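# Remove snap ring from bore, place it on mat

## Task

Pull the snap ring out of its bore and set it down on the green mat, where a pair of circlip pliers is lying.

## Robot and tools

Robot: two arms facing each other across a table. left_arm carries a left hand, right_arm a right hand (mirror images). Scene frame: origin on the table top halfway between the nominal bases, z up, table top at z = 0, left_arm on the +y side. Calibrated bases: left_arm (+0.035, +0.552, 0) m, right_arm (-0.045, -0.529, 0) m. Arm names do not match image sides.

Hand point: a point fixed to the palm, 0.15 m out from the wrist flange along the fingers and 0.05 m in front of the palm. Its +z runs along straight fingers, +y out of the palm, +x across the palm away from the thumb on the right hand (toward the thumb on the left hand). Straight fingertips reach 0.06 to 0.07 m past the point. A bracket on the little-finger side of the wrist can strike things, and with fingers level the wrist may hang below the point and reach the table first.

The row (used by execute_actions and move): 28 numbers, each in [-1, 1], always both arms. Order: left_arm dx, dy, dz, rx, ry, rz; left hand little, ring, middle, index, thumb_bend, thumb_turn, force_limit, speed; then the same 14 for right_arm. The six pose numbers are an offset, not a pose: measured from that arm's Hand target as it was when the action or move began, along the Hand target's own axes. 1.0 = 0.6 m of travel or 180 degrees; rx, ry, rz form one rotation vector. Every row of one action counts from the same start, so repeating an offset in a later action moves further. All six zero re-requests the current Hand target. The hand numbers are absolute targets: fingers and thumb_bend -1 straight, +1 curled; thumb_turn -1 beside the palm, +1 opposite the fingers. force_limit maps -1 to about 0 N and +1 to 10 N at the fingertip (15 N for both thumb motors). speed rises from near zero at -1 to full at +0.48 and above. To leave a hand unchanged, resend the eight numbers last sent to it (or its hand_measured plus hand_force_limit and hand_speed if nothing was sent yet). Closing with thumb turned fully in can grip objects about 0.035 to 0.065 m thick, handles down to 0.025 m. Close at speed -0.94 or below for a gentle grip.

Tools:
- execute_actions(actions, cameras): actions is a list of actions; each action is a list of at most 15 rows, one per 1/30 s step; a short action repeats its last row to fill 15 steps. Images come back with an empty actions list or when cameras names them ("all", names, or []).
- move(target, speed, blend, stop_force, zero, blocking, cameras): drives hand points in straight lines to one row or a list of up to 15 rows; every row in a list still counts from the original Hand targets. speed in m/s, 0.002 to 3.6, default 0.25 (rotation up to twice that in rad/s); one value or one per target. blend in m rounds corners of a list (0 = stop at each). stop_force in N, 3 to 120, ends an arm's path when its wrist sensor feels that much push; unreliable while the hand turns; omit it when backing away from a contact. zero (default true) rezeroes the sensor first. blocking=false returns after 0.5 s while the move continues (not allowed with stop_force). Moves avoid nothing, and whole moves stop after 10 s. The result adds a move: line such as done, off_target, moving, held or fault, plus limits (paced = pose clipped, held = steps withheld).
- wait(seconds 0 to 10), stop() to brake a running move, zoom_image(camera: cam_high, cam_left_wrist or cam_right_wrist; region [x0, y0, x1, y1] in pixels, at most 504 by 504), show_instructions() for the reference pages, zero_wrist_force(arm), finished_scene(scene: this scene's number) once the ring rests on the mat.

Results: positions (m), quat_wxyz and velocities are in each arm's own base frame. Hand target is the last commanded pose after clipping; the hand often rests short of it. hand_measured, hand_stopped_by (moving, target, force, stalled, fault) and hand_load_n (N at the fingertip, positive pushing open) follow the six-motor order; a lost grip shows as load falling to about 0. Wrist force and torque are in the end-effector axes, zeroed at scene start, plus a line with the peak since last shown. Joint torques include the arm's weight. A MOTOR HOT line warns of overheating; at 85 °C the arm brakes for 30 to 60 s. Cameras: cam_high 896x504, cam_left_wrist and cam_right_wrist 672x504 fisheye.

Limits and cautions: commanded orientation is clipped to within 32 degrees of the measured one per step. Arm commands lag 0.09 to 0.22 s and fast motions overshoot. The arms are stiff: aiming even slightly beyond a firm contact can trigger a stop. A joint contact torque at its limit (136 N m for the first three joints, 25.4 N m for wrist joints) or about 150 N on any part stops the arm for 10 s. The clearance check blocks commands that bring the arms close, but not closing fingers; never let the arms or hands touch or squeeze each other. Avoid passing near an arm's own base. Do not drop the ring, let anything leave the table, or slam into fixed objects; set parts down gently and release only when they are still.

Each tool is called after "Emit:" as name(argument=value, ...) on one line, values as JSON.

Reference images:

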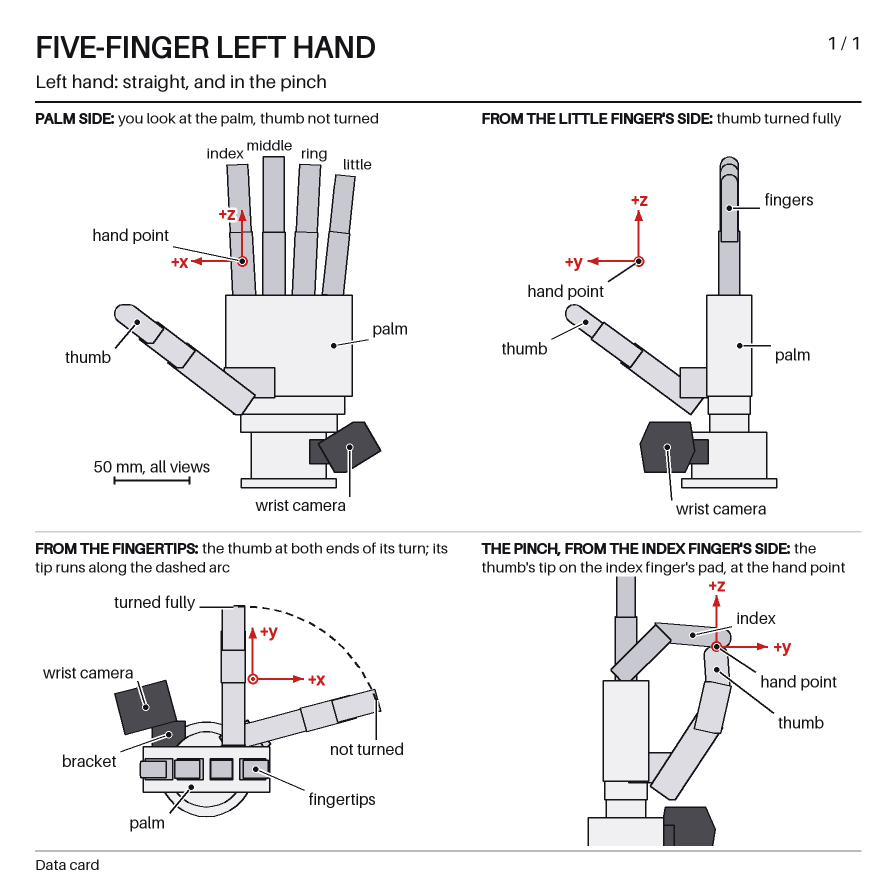

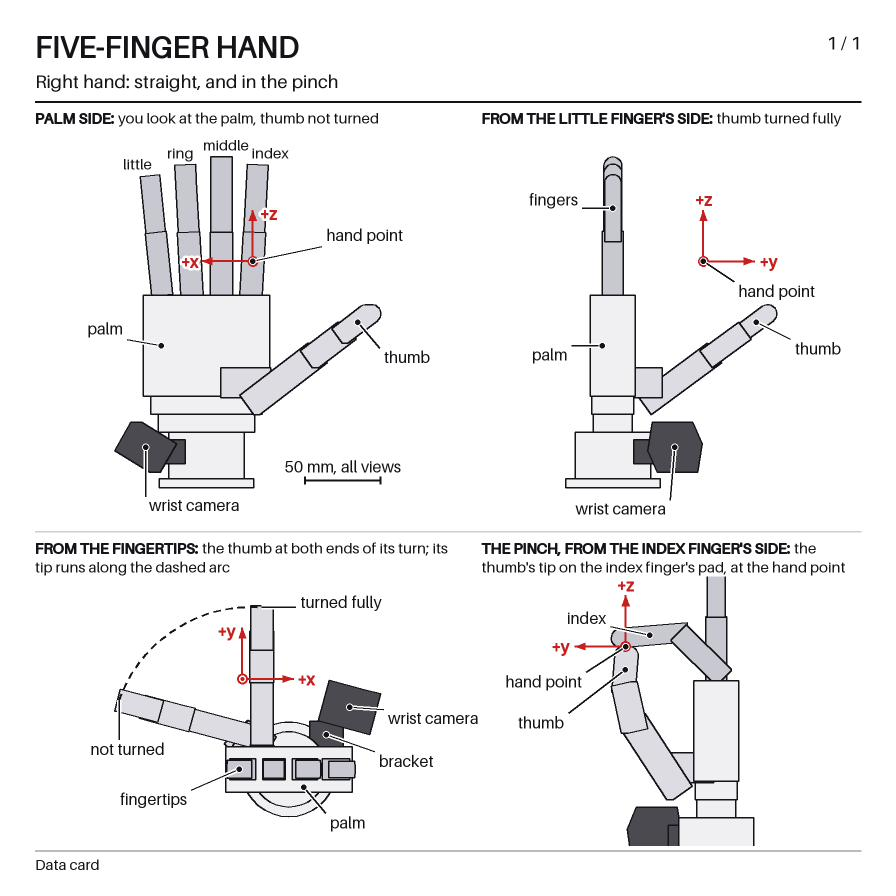

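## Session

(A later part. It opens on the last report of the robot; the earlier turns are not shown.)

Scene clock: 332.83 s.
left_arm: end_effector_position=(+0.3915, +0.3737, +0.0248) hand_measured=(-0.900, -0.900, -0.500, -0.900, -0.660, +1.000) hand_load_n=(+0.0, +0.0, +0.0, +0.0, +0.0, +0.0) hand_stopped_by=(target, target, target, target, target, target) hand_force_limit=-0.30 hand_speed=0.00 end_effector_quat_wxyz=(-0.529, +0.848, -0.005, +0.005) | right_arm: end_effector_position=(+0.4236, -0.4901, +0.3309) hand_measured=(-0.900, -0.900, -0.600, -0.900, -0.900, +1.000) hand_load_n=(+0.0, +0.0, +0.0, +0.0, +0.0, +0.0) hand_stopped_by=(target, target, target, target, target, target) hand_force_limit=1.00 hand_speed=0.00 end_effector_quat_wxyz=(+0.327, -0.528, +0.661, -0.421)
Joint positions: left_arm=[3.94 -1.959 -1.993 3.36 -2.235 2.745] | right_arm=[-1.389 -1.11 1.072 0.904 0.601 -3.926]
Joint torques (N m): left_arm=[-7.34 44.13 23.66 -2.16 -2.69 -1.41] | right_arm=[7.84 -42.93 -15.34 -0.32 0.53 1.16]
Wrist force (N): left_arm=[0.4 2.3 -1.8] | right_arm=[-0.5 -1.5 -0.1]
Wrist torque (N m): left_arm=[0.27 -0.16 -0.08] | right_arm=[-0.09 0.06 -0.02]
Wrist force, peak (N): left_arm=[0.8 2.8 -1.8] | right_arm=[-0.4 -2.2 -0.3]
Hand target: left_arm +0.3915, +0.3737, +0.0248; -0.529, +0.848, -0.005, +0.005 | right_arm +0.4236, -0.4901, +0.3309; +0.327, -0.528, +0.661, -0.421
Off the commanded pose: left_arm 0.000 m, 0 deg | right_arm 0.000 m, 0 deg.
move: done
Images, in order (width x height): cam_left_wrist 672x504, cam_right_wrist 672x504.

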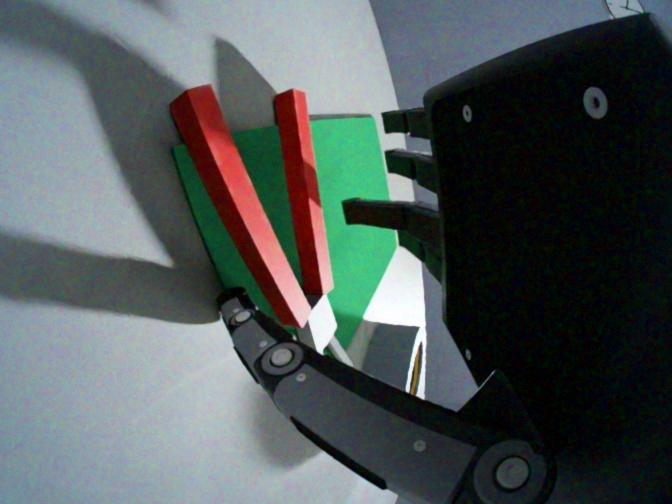

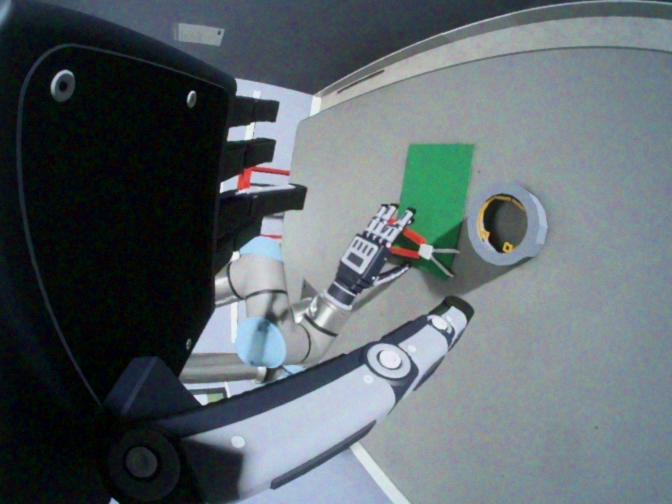

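Emit:
execute_actions(actions=[[[0,0,0,0,0,0,-0.9,-0.9,0.7,-0.9,-0.66,1,0.2,-0.88,0,0,0,0,0,0,-0.9,-0.9,-0.6,-0.9,-0.9,1,1,0]]], cameras=["cam_left_wrist", "cam_right_wrist"])

Emit:
zoom_image(camera="cam_left_wrist", region=[140, 120, 380, 360])

Scene clock: 337.23 s.
left_arm: end_effector_position=(+0.3915, +0.3737, +0.0248) hand_measured=(-0.900, -0.900, +0.178, -0.900, -0.662, +1.000) hand_load_n=(+0.0, +0.0, +6.0, +0.0, +5.5, +0.0) hand_stopped_by=(target, target, force, target, target, target) hand_force_limit=0.20 hand_speed=-0.88 end_effector_quat_wxyz=(-0.529, +0.848, -0.005, +0.005) | right_arm: end_effector_position=(+0.4236, -0.4901, +0.3309) hand_measured=(-0.900, -0.900, -0.600, -0.900, -0.900, +1.000) hand_load_n=(+0.0, -0.5, +0.0, +0.0, +0.0, +0.0) hand_stopped_by=(target, target, target, target, target, target) hand_force_limit=1.00 hand_speed=0.00 end_effector_quat_wxyz=(+0.327, -0.528, +0.661, -0.421)
Joint positions: left_arm=[3.94 -1.959 -1.993 3.359 -2.235 2.745] | right_arm=[-1.389 -1.11 1.072 0.904 0.601 -3.926]
Joint torques (N m): left_arm=[-7.2 35.39 14.16 -1.92 -0.21 -1.33] | right_arm=[7.87 -42.72 -15.56 -0.35 0.5 1.11]
Wrist force (N): left_arm=[0.6 -0.3 -2.0] | right_arm=[-0.5 -1.7 -0.2]
Wrist torque (N m): left_arm=[0.10 -0.17 -0.04] | right_arm=[-0.11 0.09 -0.03]
Wrist force, peak (N): left_arm=[0.3 2.6 -2.0] | right_arm=[-0.6 -2.1 -0.2]
Hand target: left_arm +0.3915, +0.3737, +0.0248; -0.529, +0.848, -0.005, +0.005 | right_arm +0.4236, -0.4901, +0.3309; +0.327, -0.528, +0.661, -0.421
Off the commanded pose: left_arm 0.000 m, 0 deg | right_arm 0.000 m, 0 deg.
Images, in order (width x height): cam_left_wrist 672x504, cam_right_wrist 672x504.

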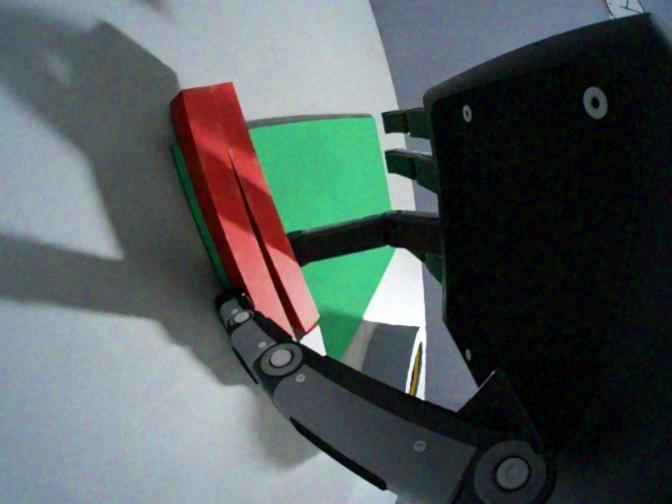

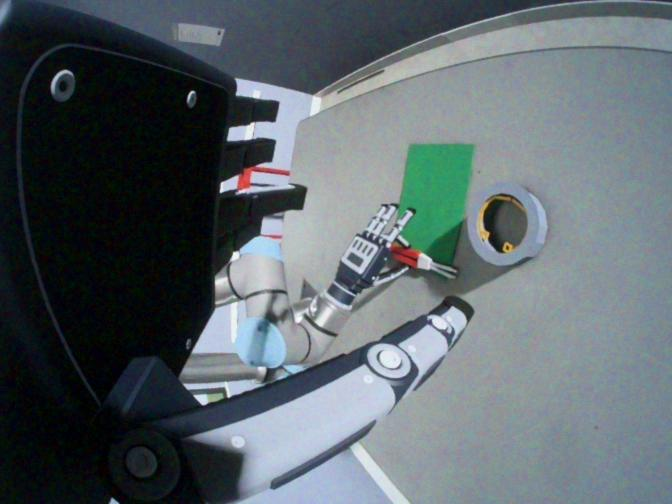

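Scaled by 2.100 from the camera's 672x504 image, which has a finer 960x720 frame.

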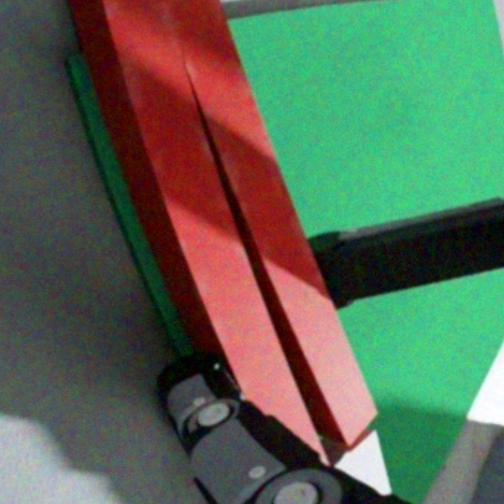

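Emit:
execute_actions(actions=[[[0,0,0,0,0,0,-0.9,-0.9,0.6,-0.9,-0.6,1,0.4,-0.96,0,0,0,0,0,0,-0.9,-0.9,-0.6,-0.9,-0.9,1,1,0]]])

Emit:
move(target=[0, -0.0449, -0.0219, 0, 0, 0, -0.9, -0.9, 0.6, -0.9, -0.6, 1, 0.4, -0.96, 0, 0, 0, 0, 0, 0, -0.9, -0.9, -0.6, -0.9, -0.9, 1, 1, 0], speed=0.03, cameras=["cam_left_wrist", "cam_right_wrist"])

Emit:
zoom_image(camera="cam_right_wrist", region=[340, 180, 480, 290])

Scene clock: 341.87 s.
left_arm: end_effector_position=(+0.3915, +0.3737, +0.0248) hand_measured=(-0.900, -0.900, +0.178, -0.900, -0.650, +1.000) hand_load_n=(+0.0, +0.0, +8.0, +0.0, +9.5, +0.5) hand_stopped_by=(target, target, force, target, force, target) hand_force_limit=0.40 hand_speed=-0.96 end_effector_quat_wxyz=(-0.529, +0.849, -0.005, +0.005) | right_arm: end_effector_position=(+0.4236, -0.4901, +0.3309) hand_measured=(-0.900, -0.900, -0.600, -0.900, -0.900, +1.000) hand_load_n=(+0.0, +0.0, +0.0, +0.0, +0.0, +0.0) hand_stopped_by=(target, target, target, target, target, target) hand_force_limit=1.00 hand_speed=0.00 end_effector_quat_wxyz=(+0.327, -0.528, +0.661, -0.421)
Joint positions: left_arm=[3.94 -1.959 -1.993 3.359 -2.235 2.745] | right_arm=[-1.389 -1.11 1.072 0.904 0.601 -3.926]
Joint torques (N m): left_arm=[-5.43 21.99 6.88 -1.54 1 -1.41] | right_arm=[7.72 -42.57 -15.73 -0.33 0.41 1.12]
Wrist force (N): left_arm=[0.5 2.0 -1.5] | right_arm=[-0.5 -1.7 -0.2]
Wrist torque (N m): left_arm=[0.25 -0.18 -0.07] | right_arm=[-0.09 0.07 -0.03]
Wrist force, peak (N): left_arm=[0.7 2.0 -3.1] | right_arm=[-0.7 -2.0 0.0]
Hand target: left_arm +0.3915, +0.3737, +0.0248; -0.529, +0.848, -0.005, +0.005 | right_arm +0.4236, -0.4901, +0.3309; +0.327, -0.528, +0.661, -0.421
Off the commanded pose: left_arm 0.000 m, 0 deg | right_arm 0.000 m, 0 deg.

Scene clock: 343.13 s.
left_arm: end_effector_position=(+0.3915, +0.3738, +0.0550) hand_measured=(-0.900, -0.900, +0.178, -0.900, -0.650, +1.000) hand_load_n=(+0.0, +0.0, +7.5, +0.0, +10.5, +1.0) hand_stopped_by=(target, target, force, target, force, target) hand_force_limit=0.40 hand_speed=-0.96 end_effector_quat_wxyz=(-0.529, +0.848, -0.005, +0.005) end_effector_velocity=(+0.001, +0.000, -0.002) end_effector_angular_velocity=(+0.000, +0.000, -0.001) | right_arm: end_effector_position=(+0.4236, -0.4901, +0.3309) hand_measured=(-0.900, -0.900, -0.600, -0.900, -0.900, +1.000) hand_load_n=(+0.0, -0.5, +0.0, +0.0, +0.0, +0.0) hand_stopped_by=(target, target, target, target, target, target) hand_force_limit=1.00 hand_speed=0.00 end_effector_quat_wxyz=(+0.327, -0.528, +0.661, -0.421)
Joint positions: left_arm=[3.94 -1.905 -1.969 3.281 -2.235 2.745] | right_arm=[-1.389 -1.11 1.072 0.904 0.601 -3.926]
Joint velocities: left_arm=[-0.001 -0.004 0 0.005 0 0] | right_arm=[within noise]
Joint torques (N m): left_arm=[7.08 18.2 6.54 2.47 1.06 0.95] | right_arm=[7.82 -42.52 -15.16 -0.36 0.46 1.17]
Wrist force (N): left_arm=[0.4 4.3 -1.3] | right_arm=[-0.4 -1.6 -0.4]
Wrist torque (N m): left_arm=[0.39 -0.16 -0.14] | right_arm=[-0.09 0.07 -0.02]
Wrist force, peak (N): left_arm=[0.4 4.3 -1.3] | right_arm=[-0.6 -1.9 -0.4]
Hand target: left_arm +0.3915, +0.3737, +0.0548; -0.529, +0.848, -0.005, +0.005 | right_arm +0.4236, -0.4901, +0.3309; +0.327, -0.528, +0.661, -0.421
Off the commanded pose: left_arm 0.000 m, 0 deg | right_arm 0.000 m, 0 deg.
move: done
Images, in order (width x height): cam_left_wrist 672x504, cam_right_wrist 672x504.

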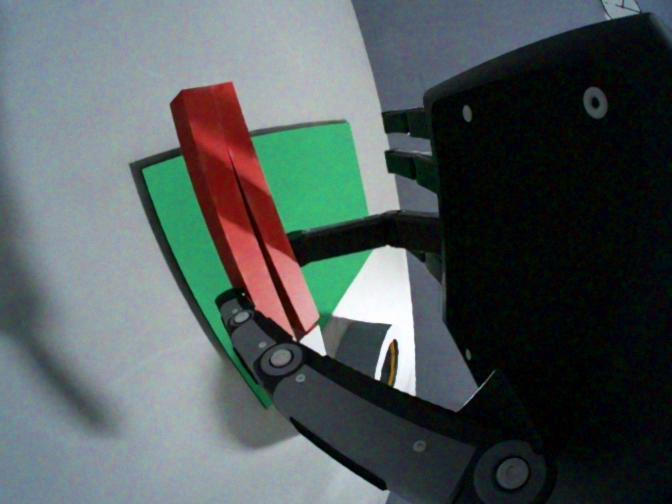

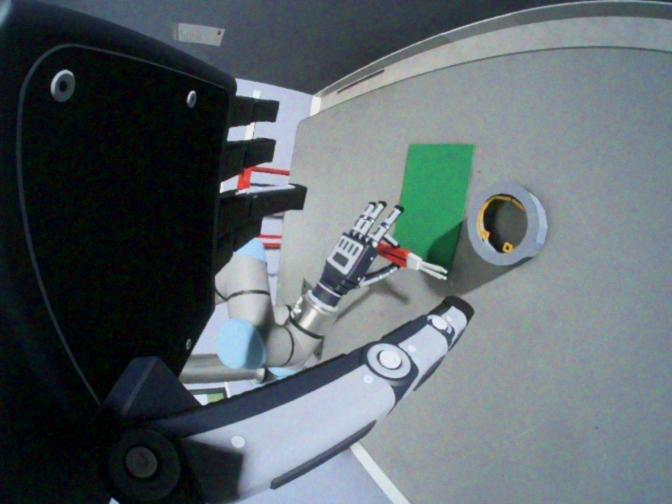

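Scaled by 3.600 from the camera's 672x504 image, which has a finer 960x720 frame.

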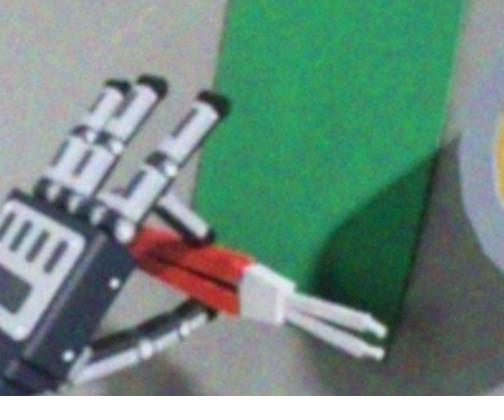

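Emit:
move(target=[[0.0017, -0.1052, -0.0883, 0, 0, 0, -0.9, -0.9, 0.6, -0.9, -0.6, 1, 0.4, -0.96, 0, 0, 0, 0, 0, 0, -0.9, -0.9, -0.6, -0.9, -0.9, 1, 1, 0],[0.2994, -0.2098, -0.0072, 0.4194, 0.2187, 0.5087, -0.9, -0.9, 0.6, -0.9, -0.6, 1, 0.4, -0.96, 0, 0, 0, 0, 0, 0, -0.9, -0.9, -0.6, -0.9, -0.9, 1, 1, 0]], speed=[0.12, 0.25], blend=0.02, cameras=["all"])

Scene clock: 363.40 s.
left_arm: end_effector_position=(+0.5715, +0.4227, +0.1701) hand_measured=(-0.900, -0.900, +0.178, -0.900, -0.650, +1.000) hand_load_n=(+0.0, +0.0, +7.5, +0.0, +10.0, +2.5) hand_stopped_by=(target, target, force, target, force, target) hand_force_limit=0.40 hand_speed=-0.96 end_effector_quat_wxyz=(+0.700, -0.103, +0.699, +0.102) | right_arm: end_effector_position=(+0.4236, -0.4901, +0.3309) hand_measured=(-0.900, -0.900, -0.600, -0.900, -0.900, +1.000) hand_load_n=(+0.0, +0.0, +0.0, -0.5, +0.0, +0.0) hand_stopped_by=(target, target, target, target, target, target) hand_force_limit=1.00 hand_speed=0.00 end_effector_quat_wxyz=(+0.327, -0.528, +0.661, -0.421)
Joint positions: left_arm=[4.137 -1.916 -1.957 3.875 -0.866 4.708] | right_arm=[-1.389 -1.11 1.072 0.904 0.601 -3.926]
Joint torques (N m): left_arm=[-7.25 47.64 16.28 1.67 1.6 1.93] | right_arm=[7.45 -42.91 -15.24 -0.32 0.54 1.13]
Wrist force (N): left_arm=[4.3 0.0 -3.7] | right_arm=[-0.5 -1.6 -0.2]
Wrist torque (N m): left_arm=[0.23 -0.41 0.17] | right_arm=[-0.10 0.09 -0.03]
Wrist force, peak (N): left_arm=[4.0 2.7 -3.7] | right_arm=[-0.5 -2.1 -0.4]
Hand target: left_arm +0.5715, +0.4227, +0.1701; +0.700, -0.103, +0.699, +0.102 | right_arm +0.4236, -0.4901, +0.3309; +0.327, -0.528, +0.661, -0.421
Off the commanded pose: left_arm 0.000 m, 0 deg | right_arm 0.000 m, 0 deg.
move: done

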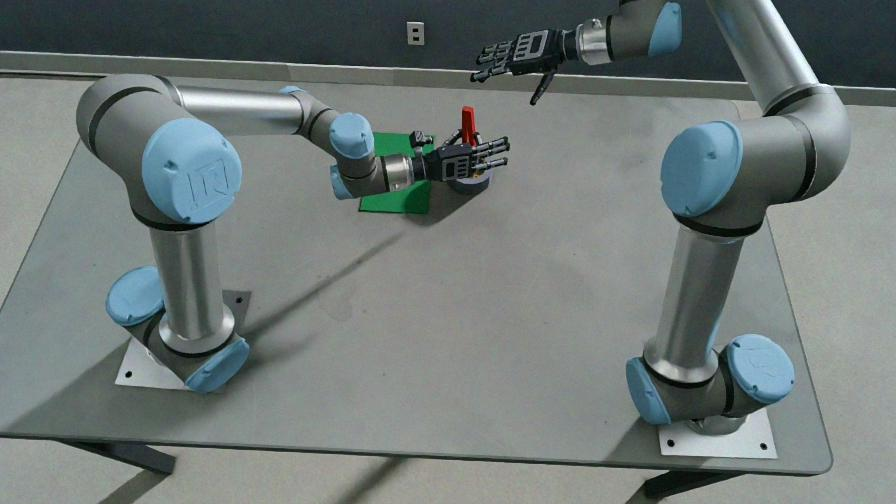

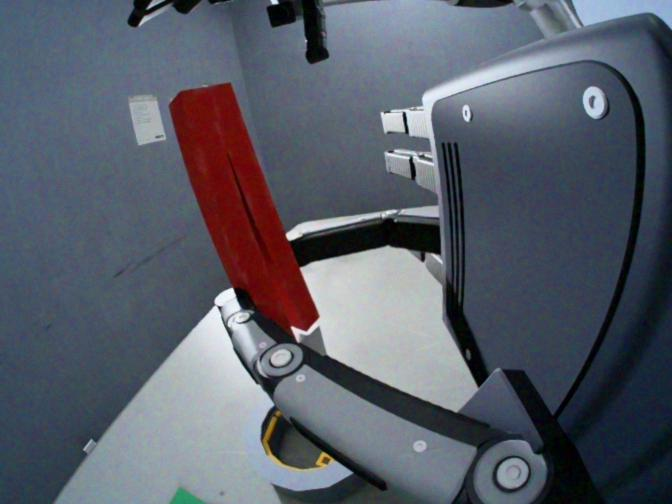

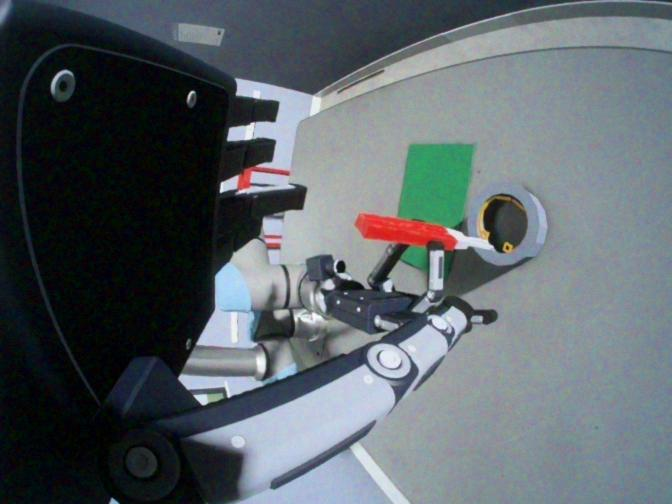

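Emit:
move(target=[[0,0,0,0,0,0,-0.9,-0.9,0.6,-0.9,-0.6,1,0.4,-0.96,-0.0215,-0.048,0.1318,0,0,0,-0.9,-0.9,-0.6,-0.9,-0.9,1,1,0],[0,0,0,0,0,0,-0.9,-0.9,0.6,-0.9,-0.6,1,0.4,-0.96,-0.0233,0.0625,0.1872,0,0,0,-0.9,-0.9,-0.6,-0.9,-0.9,1,1,0]], speed=0.1, blend=0.01, cameras=["cam_left_wrist", "cam_right_wrist"])

Scene clock: 378.23 s.
left_arm: end_effector_position=(+0.5715, +0.4227, +0.1701) hand_measured=(-0.900, -0.900, +0.178, -0.900, -0.650, +1.000) hand_load_n=(+0.0, +0.0, +7.0, +0.0, +10.0, +2.0) hand_stopped_by=(target, target, force, target, force, target) hand_force_limit=0.40 hand_speed=-0.96 end_effector_quat_wxyz=(+0.700, -0.103, +0.699, +0.102) | right_arm: end_effector_position=(+0.5095, -0.4969, +0.2485) hand_measured=(-0.900, -0.900, -0.600, -0.900, -0.900, +1.000) hand_load_n=(+0.0, +0.0, +0.0, +0.0, +0.0, +0.0) hand_stopped_by=(target, target, target, target, target, target) hand_force_limit=1.00 hand_speed=0.00 end_effector_quat_wxyz=(+0.327, -0.528, +0.661, -0.421)
Joint positions: left_arm=[4.137 -1.916 -1.957 3.875 -0.866 4.709] | right_arm=[-1.235 -1.001 1.088 0.635 0.709 -3.746]
Joint torques (N m): left_arm=[-6.94 46.86 24.09 2.32 1.14 0.46] | right_arm=[6.93 -50.87 -14.79 0.09 0.72 0.68]
Wrist force (N): left_arm=[4.5 0.2 -3.4] | right_arm=[-0.8 -1.4 -0.2]
Wrist torque (N m): left_arm=[0.24 -0.43 0.18] | right_arm=[-0.08 0.09 -0.13]
Wrist force, peak (N): left_arm=[4.8 0.1 -3.7] | right_arm=[-0.6 -2.8 0.4]
Hand target: left_arm +0.5715, +0.4227, +0.1701; +0.700, -0.103, +0.699, +0.102 | right_arm +0.5095, -0.4969, +0.2485; +0.327, -0.528, +0.661, -0.421
Off the commanded pose: left_arm 0.000 m, 0 deg | right_arm 0.000 m, 0 deg.
move: done
Images, in order (width x height): cam_left_wrist 672x504, cam_right_wrist 672x504.

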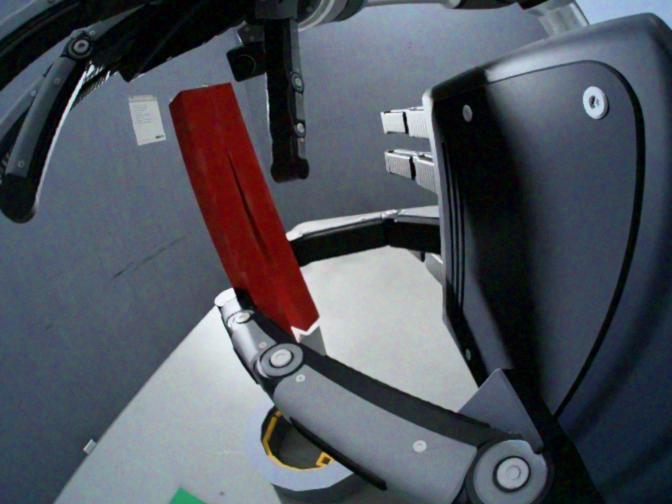

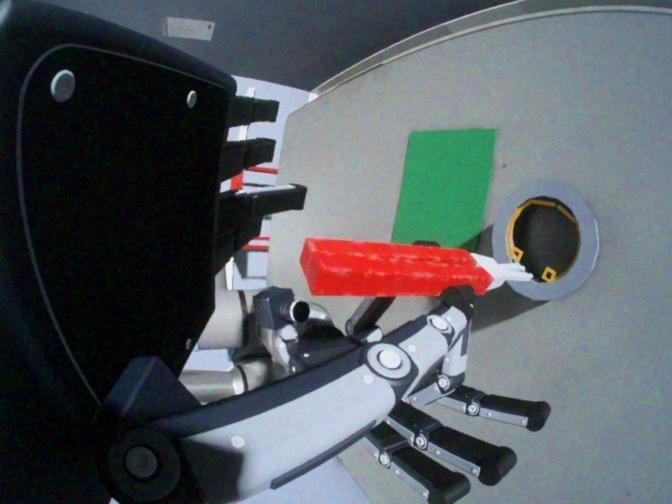

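Emit:
execute_actions(actions=[[[0,0,0,0,0,0,-0.9,-0.9,0.6,-0.9,-0.6,1,0.4,-0.96,0,0,0,0,0,0,-0.9,-0.9,-0.1,-0.9,-0.62,1,0.0,-0.5]],[[0,0,0,0,0,0,-0.9,-0.9,0.6,-0.9,-0.6,1,0.4,-0.96,0,0,0,0,0,0,-0.9,-0.9,0.4,-0.9,-0.54,1,0.4,-0.9]]], cameras=["cam_left_wrist", "cam_right_wrist"])

Scene clock: 382.23 s.
left_arm: end_effector_position=(+0.5715, +0.4227, +0.1701) hand_measured=(-0.900, -0.900, +0.178, -0.900, -0.650, +1.000) hand_load_n=(+0.0, +0.0, +10.5, +0.0, +9.5, -7.5) hand_stopped_by=(target, target, force, target, force, target) hand_force_limit=0.40 hand_speed=-0.96 end_effector_quat_wxyz=(+0.700, -0.103, +0.699, +0.102) | right_arm: end_effector_position=(+0.5095, -0.4969, +0.2485) hand_measured=(-0.900, -0.900, +0.138, -0.900, -0.540, +1.000) hand_load_n=(+0.0, +0.0, +8.0, +0.0, +2.5, +0.0) hand_stopped_by=(target, target, force, target, target, target) hand_force_limit=0.40 hand_speed=-0.90 end_effector_quat_wxyz=(+0.327, -0.528, +0.661, -0.421)
Joint positions: left_arm=[4.137 -1.916 -1.957 3.875 -0.866 4.709] | right_arm=[-1.235 -1.001 1.089 0.635 0.709 -3.746]
Joint torques (N m): left_arm=[-2.5 46.19 18.56 3.35 0.42 -1.09] | right_arm=[-9.26 -49.63 -14.07 0.45 -2.9 -1.51]
Wrist force (N): left_arm=[4.5 -2.5 -0.2] | right_arm=[-0.2 -3.3 3.5]
Wrist torque (N m): left_arm=[0.29 -0.17 0.33] | right_arm=[-0.06 0.06 -0.17]
Wrist force, peak (N): left_arm=[5.2 -3.2 0.1] | right_arm=[0.1 -4.2 3.5]
Hand target: left_arm +0.5715, +0.4227, +0.1701; +0.700, -0.103, +0.699, +0.102 | right_arm +0.5095, -0.4969, +0.2485; +0.327, -0.528, +0.661, -0.421
Off the commanded pose: left_arm 0.000 m, 0 deg | right_arm 0.000 m, 0 deg.
Images, in order (width x height): cam_left_wrist 672x504, cam_right_wrist 672x504.

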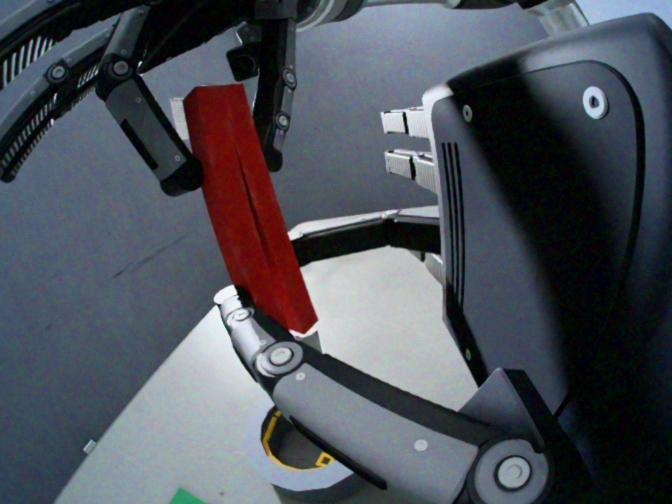

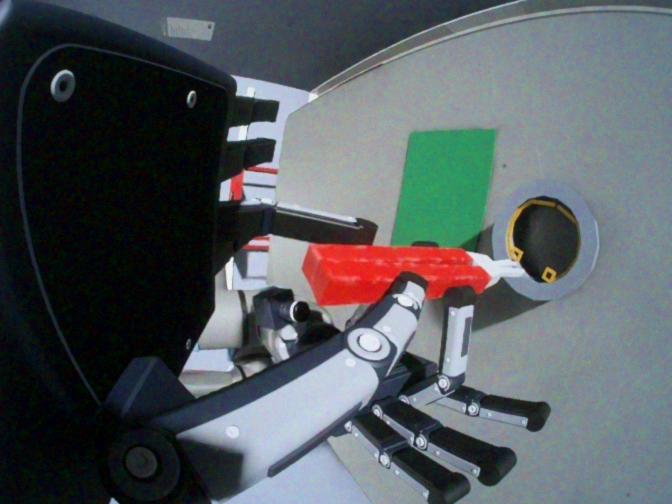

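Emit:
execute_actions(actions=[[[0,0,0,0,0,0,-0.9,-0.9,0.6,-0.9,-0.6,1,0.4,-0.96,0,0,0,0,0,0,-0.9,-0.9,0.4,-0.9,-0.45,1,0.4,-0.9]]])

Emit:
execute_actions(actions=[[[0,0,0,0,0,0,-0.9,-0.9,-0.05,-0.9,-0.6,1,0.4,-0.85,0,0,0,0,0,0,-0.9,-0.9,0.4,-0.9,-0.45,1,0.4,-0.9]]], cameras=["cam_left_wrist", "cam_right_wrist"])

Scene clock: 386.00 s.
left_arm: end_effector_position=(+0.5715, +0.4227, +0.1702) hand_measured=(-0.900, -0.900, +0.178, -0.900, -0.650, +1.000) hand_load_n=(+0.0, +0.0, +9.5, +0.0, +9.5, -6.0) hand_stopped_by=(target, target, force, target, force, target) hand_force_limit=0.40 hand_speed=-0.96 end_effector_quat_wxyz=(+0.700, -0.103, +0.699, +0.102) | right_arm: end_effector_position=(+0.5095, -0.4969, +0.2485) hand_measured=(-0.900, -0.900, +0.138, -0.900, -0.500, +1.000) hand_load_n=(+0.0, +0.5, +13.0, +0.0, +10.5, +1.0) hand_stopped_by=(target, target, force, target, force, target) hand_force_limit=0.40 hand_speed=-0.90 end_effector_quat_wxyz=(+0.327, -0.528, +0.661, -0.421)
Joint positions: left_arm=[4.137 -1.916 -1.957 3.875 -0.866 4.709] | right_arm=[-1.235 -1.001 1.089 0.635 0.709 -3.746]
Joint torques (N m): left_arm=[9.12 42.98 13.46 3.44 -0.23 -1.28] | right_arm=[-9.33 -45.11 -16.71 3.17 -2.89 -1.45]
Wrist force (N): left_arm=[1.8 -2.1 -0.4] | right_arm=[-0.4 -0.3 4.3]
Wrist torque (N m): left_arm=[0.29 -0.23 0.35] | right_arm=[0.03 0.02 -0.12]
Wrist force, peak (N): left_arm=[4.9 -2.9 -0.1] | right_arm=[0.2 -3.9 3.9]
Hand target: left_arm +0.5715, +0.4227, +0.1701; +0.700, -0.103, +0.699, +0.102 | right_arm +0.5095, -0.4969, +0.2485; +0.327, -0.528, +0.661, -0.421
Off the commanded pose: left_arm 0.000 m, 0 deg | right_arm 0.000 m, 0 deg.

Scene clock: 386.83 s.
left_arm: end_effector_position=(+0.5715, +0.4227, +0.1702) hand_measured=(-0.900, -0.900, -0.050, -0.900, -0.648, +1.000) hand_load_n=(+0.0, +0.0, +0.0, +0.0, +1.0, +0.0) hand_stopped_by=(target, target, target, target, force, target) hand_force_limit=0.40 hand_speed=-0.85 end_effector_quat_wxyz=(+0.700, -0.103, +0.699, +0.102) | right_arm: end_effector_position=(+0.5095, -0.4969, +0.2485) hand_measured=(-0.900, -0.900, +0.138, -0.900, -0.502, +1.000) hand_load_n=(+0.0, +0.0, +12.0, +0.0, +10.5, +1.0) hand_stopped_by=(target, target, force, target, force, target) hand_force_limit=0.40 hand_speed=-0.90 end_effector_quat_wxyz=(+0.327, -0.528, +0.661, -0.421)
Joint positions: left_arm=[4.137 -1.916 -1.957 3.875 -0.866 4.709] | right_arm=[-1.235 -1.001 1.089 0.635 0.709 -3.746]
Joint torques (N m): left_arm=[-0.25 39.24 12.15 3.32 -0.4 -1.17] | right_arm=[-9.11 -43.99 -17.44 -0.2 -2.85 -1.48]
Wrist force (N): left_arm=[2.6 1.0 -4.0] | right_arm=[-1.0 0.3 -0.2]
Wrist torque (N m): left_arm=[0.25 -0.38 0.18] | right_arm=[-0.15 0.08 -0.09]
Wrist force, peak (N): left_arm=[2.8 0.9 -4.4] | right_arm=[-0.4 -1.1 4.3]
Hand target: left_arm +0.5715, +0.4227, +0.1701; +0.700, -0.103, +0.699, +0.102 | right_arm +0.5095, -0.4969, +0.2485; +0.327, -0.528, +0.661, -0.421
Off the commanded pose: left_arm 0.000 m, 0 deg | right_arm 0.000 m, 0 deg.
Images, in order (width x height): cam_left_wrist 672x504, cam_right_wrist 672x504.

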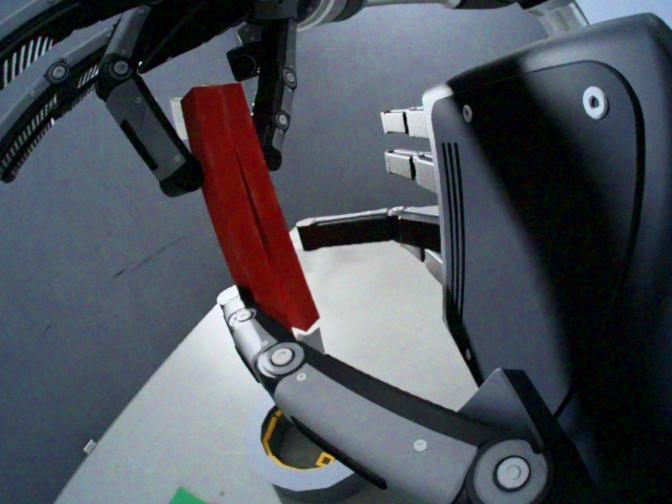

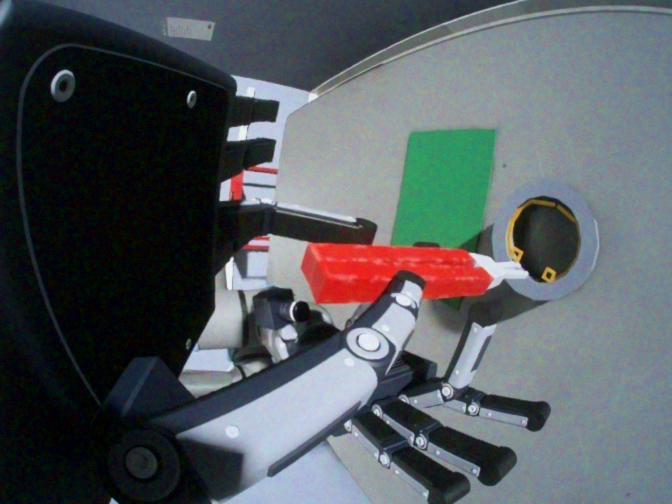

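Emit:
execute_actions(actions=[[[0,0,0,0,0,0,-0.9,-0.9,-0.4,-0.9,-0.74,1,-0.3,-0.4,0,0,0,0,0,0,-0.9,-0.9,0.4,-0.9,-0.45,1,0.4,-0.9]]])

Emit:
move(target=[0.075,0.0009,0.0033,-0.0333,0,0,-0.9,-0.9,-0.4,-0.9,-0.74,1,-0.3,-0.4,0,0,0,0,0,0,-0.9,-0.9,0.4,-0.9,-0.45,1,0.4,-0.9], speed=0.05, cameras=["cam_left_wrist", "cam_right_wrist"])

Emit:
zoom_image(camera="cam_left_wrist", region=[180, 200, 380, 400])

Scene clock: 396.93 s.
left_arm: end_effector_position=(+0.5715, +0.4227, +0.1701) hand_measured=(-0.900, -0.900, -0.400, -0.900, -0.740, +1.000) hand_load_n=(+0.0, +0.0, +0.0, +0.0, +0.0, +0.0) hand_stopped_by=(target, target, target, target, target, target) hand_force_limit=-0.30 hand_speed=-0.40 end_effector_quat_wxyz=(+0.700, -0.103, +0.699, +0.102) | right_arm: end_effector_position=(+0.5095, -0.4969, +0.2485) hand_measured=(-0.900, -0.900, +0.138, -0.900, -0.502, +1.000) hand_load_n=(+0.0, +0.0, +11.5, -0.5, +11.0, +1.5) hand_stopped_by=(target, target, force, target, force, target) hand_force_limit=0.40 hand_speed=-0.90 end_effector_quat_wxyz=(+0.327, -0.528, +0.661, -0.421)
Joint positions: left_arm=[4.137 -1.916 -1.957 3.875 -0.866 4.709] | right_arm=[-1.235 -1.001 1.089 0.635 0.709 -3.746]
Joint torques (N m): left_arm=[-5.85 23.91 7.2 3.31 -1.08 -1.2] | right_arm=[-9.09 -39.23 -20.11 -0.09 -2.83 -1.48]
Wrist force (N): left_arm=[3.1 0.2 -3.3] | right_arm=[-1.1 -0.1 0.4]
Wrist torque (N m): left_arm=[0.23 -0.42 0.21] | right_arm=[-0.06 0.12 -0.12]
Wrist force, peak (N): left_arm=[3.2 0.7 -4.2] | right_arm=[-1.4 0.5 -0.5]
Hand target: left_arm +0.5715, +0.4227, +0.1701; +0.700, -0.103, +0.699, +0.102 | right_arm +0.5095, -0.4969, +0.2485; +0.327, -0.528, +0.661, -0.421
Off the commanded pose: left_arm 0.000 m, 0 deg | right_arm 0.000 m, 0 deg.

Scene clock: 398.37 s.
left_arm: end_effector_position=(+0.5734, +0.4235, +0.1250) hand_measured=(-0.900, -0.900, -0.400, -0.900, -0.740, +1.000) hand_load_n=(+0.0, +0.0, +0.0, +0.0, +0.0, +0.5) hand_stopped_by=(target, target, target, target, target, target) hand_force_limit=-0.30 hand_speed=-0.40 end_effector_quat_wxyz=(+0.694, -0.140, +0.693, +0.138) | right_arm: end_effector_position=(+0.5095, -0.4969, +0.2485) hand_measured=(-0.900, -0.900, +0.138, -0.900, -0.502, +1.000) hand_load_n=(+0.0, +0.0, +11.5, +0.0, +11.0, +1.5) hand_stopped_by=(target, target, force, target, force, target) hand_force_limit=0.40 hand_speed=-0.90 end_effector_quat_wxyz=(+0.327, -0.528, +0.661, -0.421)
Joint positions: left_arm=[4.078 -1.997 -1.992 3.99 -1.03 4.709] | right_arm=[-1.235 -1.001 1.089 0.635 0.709 -3.746]
Joint torques (N m): left_arm=[6.39 47.22 24.49 -0.11 0.4 0.21] | right_arm=[-9.1 -38.94 -21.51 2.23 -2.72 -1.39]
Wrist force (N): left_arm=[2.6 -0.1 -3.6] | right_arm=[-1.0 -0.1 0.2]
Wrist torque (N m): left_arm=[0.23 -0.36 0.16] | right_arm=[-0.05 0.12 -0.12]
Wrist force, peak (N): left_arm=[3.4 0.1 -3.6] | right_arm=[-1.2 -0.1 0.5]
Hand target: left_arm +0.5734, +0.4237, +0.1251; +0.694, -0.140, +0.693, +0.138 | right_arm +0.5095, -0.4969, +0.2485; +0.327, -0.528, +0.661, -0.421
Off the commanded pose: left_arm 0.000 m, 0 deg | right_arm 0.000 m, 0 deg.
move: done
Images, in order (width x height): cam_left_wrist 672x504, cam_right_wrist 672x504.

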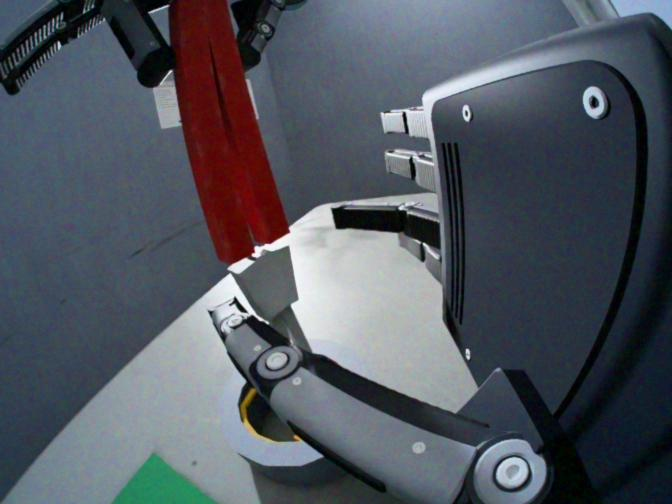

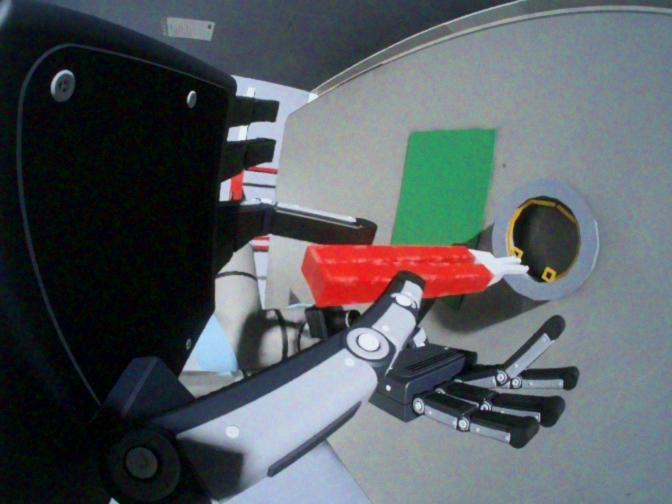

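Scaled by 2.520 from the camera's 672x504 image, which has a finer 960x720 frame.

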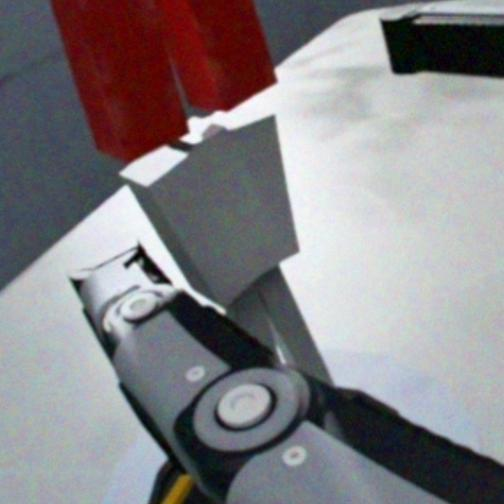

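Emit:
execute_actions(actions=[[[0,0,0,0,0,0,-0.9,-0.9,-0.05,-0.9,-0.5,1,-0.7,-0.9,0,0,0,0,0,0,-0.9,-0.9,0.4,-0.9,-0.45,1,0.4,-0.9]],[[0,0,0,0,0,0,-0.9,-0.9,0.6,-0.9,-0.5,1,-0.4,-0.94,0,0,0,0,0,0,-0.9,-0.9,0.4,-0.9,-0.45,1,0.4,-0.9]]], cameras=["cam_left_wrist", "cam_right_wrist"])

Emit:
zoom_image(camera="cam_left_wrist", region=[180, 200, 380, 400])

Scene clock: 405.00 s.
left_arm: end_effector_position=(+0.5734, +0.4237, +0.1251) hand_measured=(-0.900, -0.900, +0.086, -0.900, -0.502, +1.000) hand_load_n=(+0.0, +0.0, +3.5, +0.0, +5.0, +3.5) hand_stopped_by=(target, target, force, target, force, target) hand_force_limit=-0.40 hand_speed=-0.94 end_effector_quat_wxyz=(+0.694, -0.140, +0.693, +0.138) | right_arm: end_effector_position=(+0.5095, -0.4969, +0.2485) hand_measured=(-0.900, -0.900, +0.138, -0.900, -0.502, +1.000) hand_load_n=(+0.0, +0.0, +15.0, +0.0, +8.5, +1.0) hand_stopped_by=(target, target, force, target, force, target) hand_force_limit=0.40 hand_speed=-0.90 end_effector_quat_wxyz=(+0.327, -0.528, +0.661, -0.421)
Joint positions: left_arm=[4.078 -1.997 -1.992 3.99 -1.03 4.709] | right_arm=[-1.235 -1.001 1.089 0.635 0.709 -3.746]
Joint torques (N m): left_arm=[5.02 47.5 23.94 1.06 -0.5 -1.06] | right_arm=[-8.9 -38.42 -23.3 1.74 -2.6 -1.33]
Wrist force (N): left_arm=[5.4 1.4 -4.8] | right_arm=[-0.9 -1.7 -2.6]
Wrist torque (N m): left_arm=[0.23 -0.40 0.09] | right_arm=[-0.32 0.10 -0.10]
Wrist force, peak (N): left_arm=[4.7 1.7 -5.6] | right_arm=[-0.9 -1.7 -2.6]
Hand target: left_arm +0.5734, +0.4237, +0.1251; +0.694, -0.140, +0.693, +0.138 | right_arm +0.5095, -0.4969, +0.2485; +0.327, -0.528, +0.661, -0.421
Off the commanded pose: left_arm 0.000 m, 0 deg | right_arm 0.000 m, 0 deg.
Images, in order (width x height): cam_left_wrist 672x504, cam_right_wrist 672x504.

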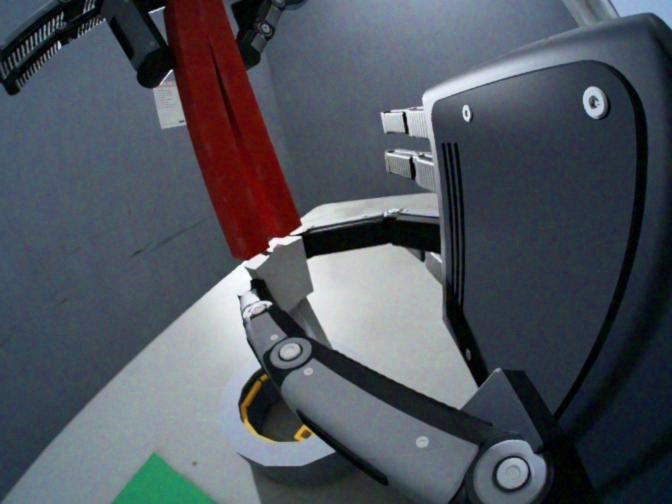

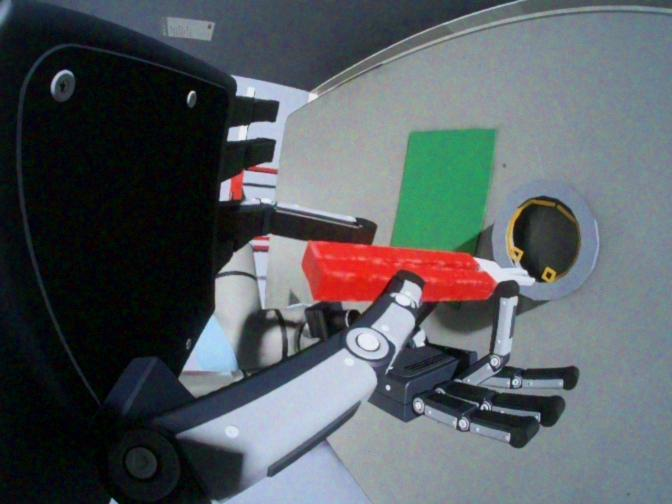

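Scaled by 2.520 from the camera's 672x504 image, which has a finer 960x720 frame.

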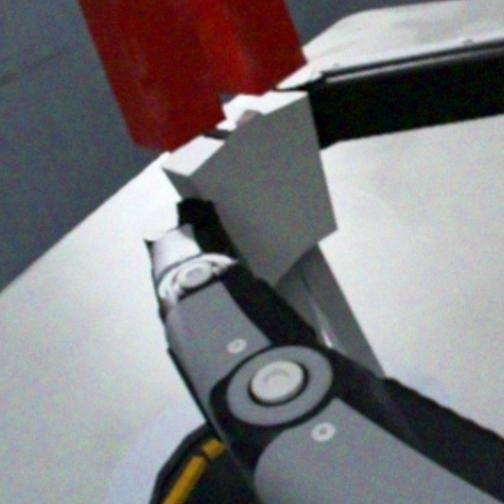

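Emit:
execute_actions(actions=[[[0,0,0,0,0,0,-0.9,-0.9,-0.1,-0.9,-0.68,1,-0.4,-0.6,0,0,0,0,0,0,-0.9,-0.9,0.4,-0.9,-0.45,1,0.4,-0.9]]])

Emit:
move(target=[0.008,0,0,0,0,0,-0.9,-0.9,-0.1,-0.9,-0.68,1,-0.4,-0.6,0,0,0,0,0,0,-0.9,-0.9,0.4,-0.9,-0.45,1,0.4,-0.9], speed=0.03)

Emit:
execute_actions(actions=[[[0,0,0,0,0,0,-0.9,-0.9,-0.05,-0.9,-0.61,1,-0.6,-0.9,0,0,0,0,0,0,-0.9,-0.9,0.4,-0.9,-0.45,1,0.4,-0.9]],[[0,0,0,0,0,0,-0.9,-0.9,0.6,-0.9,-0.61,1,-0.3,-0.94,0,0,0,0,0,0,-0.9,-0.9,0.4,-0.9,-0.45,1,0.4,-0.9]]], cameras=["cam_left_wrist", "cam_right_wrist"])

Emit:
zoom_image(camera="cam_left_wrist", region=[180, 200, 380, 400])

Scene clock: 413.80 s.
left_arm: end_effector_position=(+0.5734, +0.4237, +0.1251) hand_measured=(-0.900, -0.900, -0.100, -0.900, -0.680, +1.000) hand_load_n=(+0.0, +0.0, +0.0, +0.0, +0.0, +0.0) hand_stopped_by=(target, target, target, target, target, target) hand_force_limit=-0.40 hand_speed=-0.60 end_effector_quat_wxyz=(+0.694, -0.140, +0.693, +0.138) | right_arm: end_effector_position=(+0.5095, -0.4969, +0.2485) hand_measured=(-0.900, -0.900, +0.138, -0.900, -0.502, +1.000) hand_load_n=(+0.0, +0.0, +11.5, +0.0, +11.5, +1.5) hand_stopped_by=(target, target, force, target, force, target) hand_force_limit=0.40 hand_speed=-0.90 end_effector_quat_wxyz=(+0.327, -0.528, +0.661, -0.421)
Joint positions: left_arm=[4.078 -1.997 -1.992 3.99 -1.03 4.709] | right_arm=[-1.235 -1.001 1.089 0.635 0.709 -3.746]
Joint torques (N m): left_arm=[-0.03 47.72 24.11 0.39 1.23 -0.64] | right_arm=[-9.27 -38.63 -23.43 -0.74 -2.54 -1.15]
Wrist force (N): left_arm=[2.6 -0.1 -3.4] | right_arm=[-0.8 -0.2 0.5]
Wrist torque (N m): left_arm=[0.21 -0.35 0.16] | right_arm=[-0.09 0.08 -0.12]
Wrist force, peak (N): left_arm=[5.5 1.3 -5.1] | right_arm=[-1.1 -2.3 -2.4]
Hand target: left_arm +0.5734, +0.4237, +0.1251; +0.694, -0.140, +0.693, +0.138 | right_arm +0.5095, -0.4969, +0.2485; +0.327, -0.528, +0.661, -0.421
Off the commanded pose: left_arm 0.000 m, 0 deg | right_arm 0.000 m, 0 deg.

Scene clock: 414.50 s.
left_arm: end_effector_position=(+0.5734, +0.4237, +0.1202) hand_measured=(-0.900, -0.900, -0.100, -0.900, -0.680, +1.000) hand_load_n=(+0.0, +0.0, +0.0, +0.0, +0.0, +0.5) hand_stopped_by=(target, target, target, target, target, target) hand_force_limit=-0.40 hand_speed=-0.60 end_effector_quat_wxyz=(+0.694, -0.140, +0.693, +0.138) | right_arm: end_effector_position=(+0.5095, -0.4969, +0.2485) hand_measured=(-0.900, -0.900, +0.138, -0.900, -0.502, +1.000) hand_load_n=(+0.0, +0.0, +11.5, +0.0, +11.5, +1.5) hand_stopped_by=(target, target, force, target, force, target) hand_force_limit=0.40 hand_speed=-0.90 end_effector_quat_wxyz=(+0.327, -0.528, +0.661, -0.421)
Joint positions: left_arm=[4.078 -2.007 -1.994 4.003 -1.03 4.709] | right_arm=[-1.235 -1.001 1.089 0.635 0.709 -3.746]
Joint torques (N m): left_arm=[-6.3 39.57 8.91 1.22 0.35 -0.21] | right_arm=[-9.29 -38.86 -23.71 -1.16 -2.59 -1.2]
Wrist force (N): left_arm=[2.7 0.2 -3.3] | right_arm=[-0.8 0.1 0.5]
Wrist torque (N m): left_arm=[0.25 -0.37 0.14] | right_arm=[-0.03 0.08 -0.10]
Wrist force, peak (N): left_arm=[2.9 -0.1 -3.7] | right_arm=[-1.3 -0.5 0.4]
Hand target: left_arm +0.5734, +0.4237, +0.1203; +0.694, -0.140, +0.693, +0.138 | right_arm +0.5095, -0.4969, +0.2485; +0.327, -0.528, +0.661, -0.421
Off the commanded pose: left_arm 0.000 m, 0 deg | right_arm 0.000 m, 0 deg.
move: done

Scene clock: 416.57 s.
left_arm: end_effector_position=(+0.5734, +0.4236, +0.1203) hand_measured=(-0.900, -0.900, +0.174, -0.900, -0.610, +1.000) hand_load_n=(+0.0, +0.0, +4.0, +0.0, +2.5, +0.0) hand_stopped_by=(target, target, force, target, target, target) hand_force_limit=-0.30 hand_speed=-0.94 end_effector_quat_wxyz=(+0.694, -0.140, +0.693, +0.138) | right_arm: end_effector_position=(+0.5095, -0.4969, +0.2485) hand_measured=(-0.900, -0.900, +0.138, -0.900, -0.502, +1.000) hand_load_n=(+0.0, +0.0, +10.5, +0.0, +11.5, +3.0) hand_stopped_by=(target, target, force, target, force, target) hand_force_limit=0.40 hand_speed=-0.90 end_effector_quat_wxyz=(+0.327, -0.528, +0.661, -0.421)
Joint positions: left_arm=[4.078 -2.007 -1.994 4.002 -1.03 4.709] | right_arm=[-1.235 -1.001 1.089 0.635 0.709 -3.746]
Joint torques (N m): left_arm=[-5.48 47.98 24.23 0.38 -1.88 0] | right_arm=[-8.88 -39.19 -23.8 -0.59 -2.48 -1.14]
Wrist force (N): left_arm=[4.4 -0.7 -2.4] | right_arm=[-0.8 -2.0 0.9]
Wrist torque (N m): left_arm=[0.22 -0.30 0.16] | right_arm=[0.00 0.10 -0.14]
Wrist force, peak (N): left_arm=[4.5 -0.8 -2.4] | right_arm=[-0.9 -2.5 0.8]
Hand target: left_arm +0.5734, +0.4237, +0.1203; +0.694, -0.140, +0.693, +0.138 | right_arm +0.5095, -0.4969, +0.2485; +0.327, -0.528, +0.661, -0.421
Off the commanded pose: left_arm 0.000 m, 0 deg | right_arm 0.000 m, 0 deg.
Images, in order (width x height): cam_left_wrist 672x504, cam_right_wrist 672x504.

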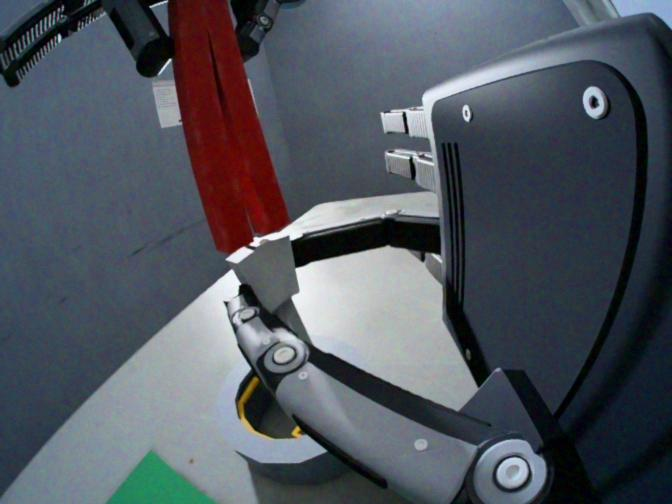

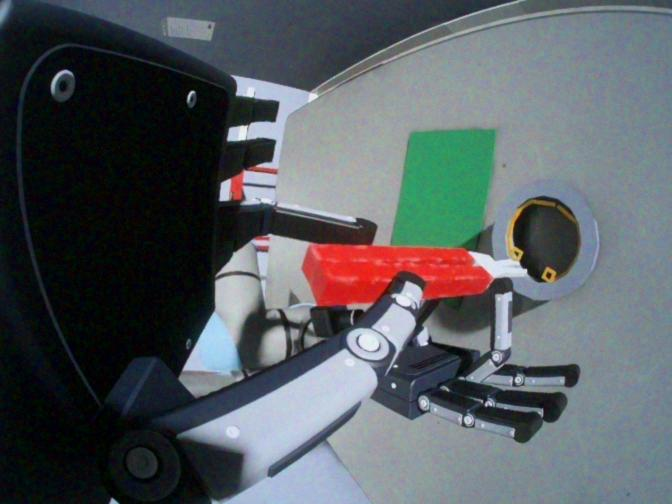

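Scaled by 2.520 from the camera's 672x504 image, which has a finer 960x720 frame.

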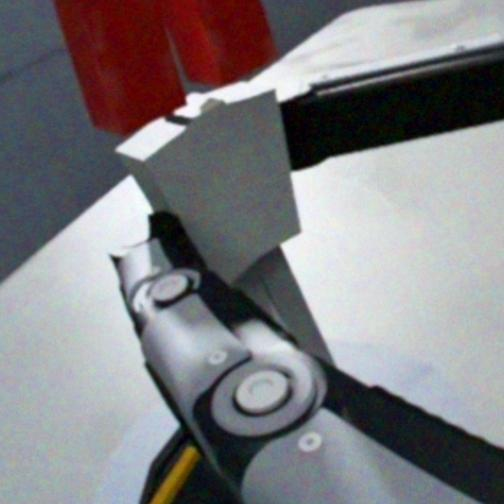

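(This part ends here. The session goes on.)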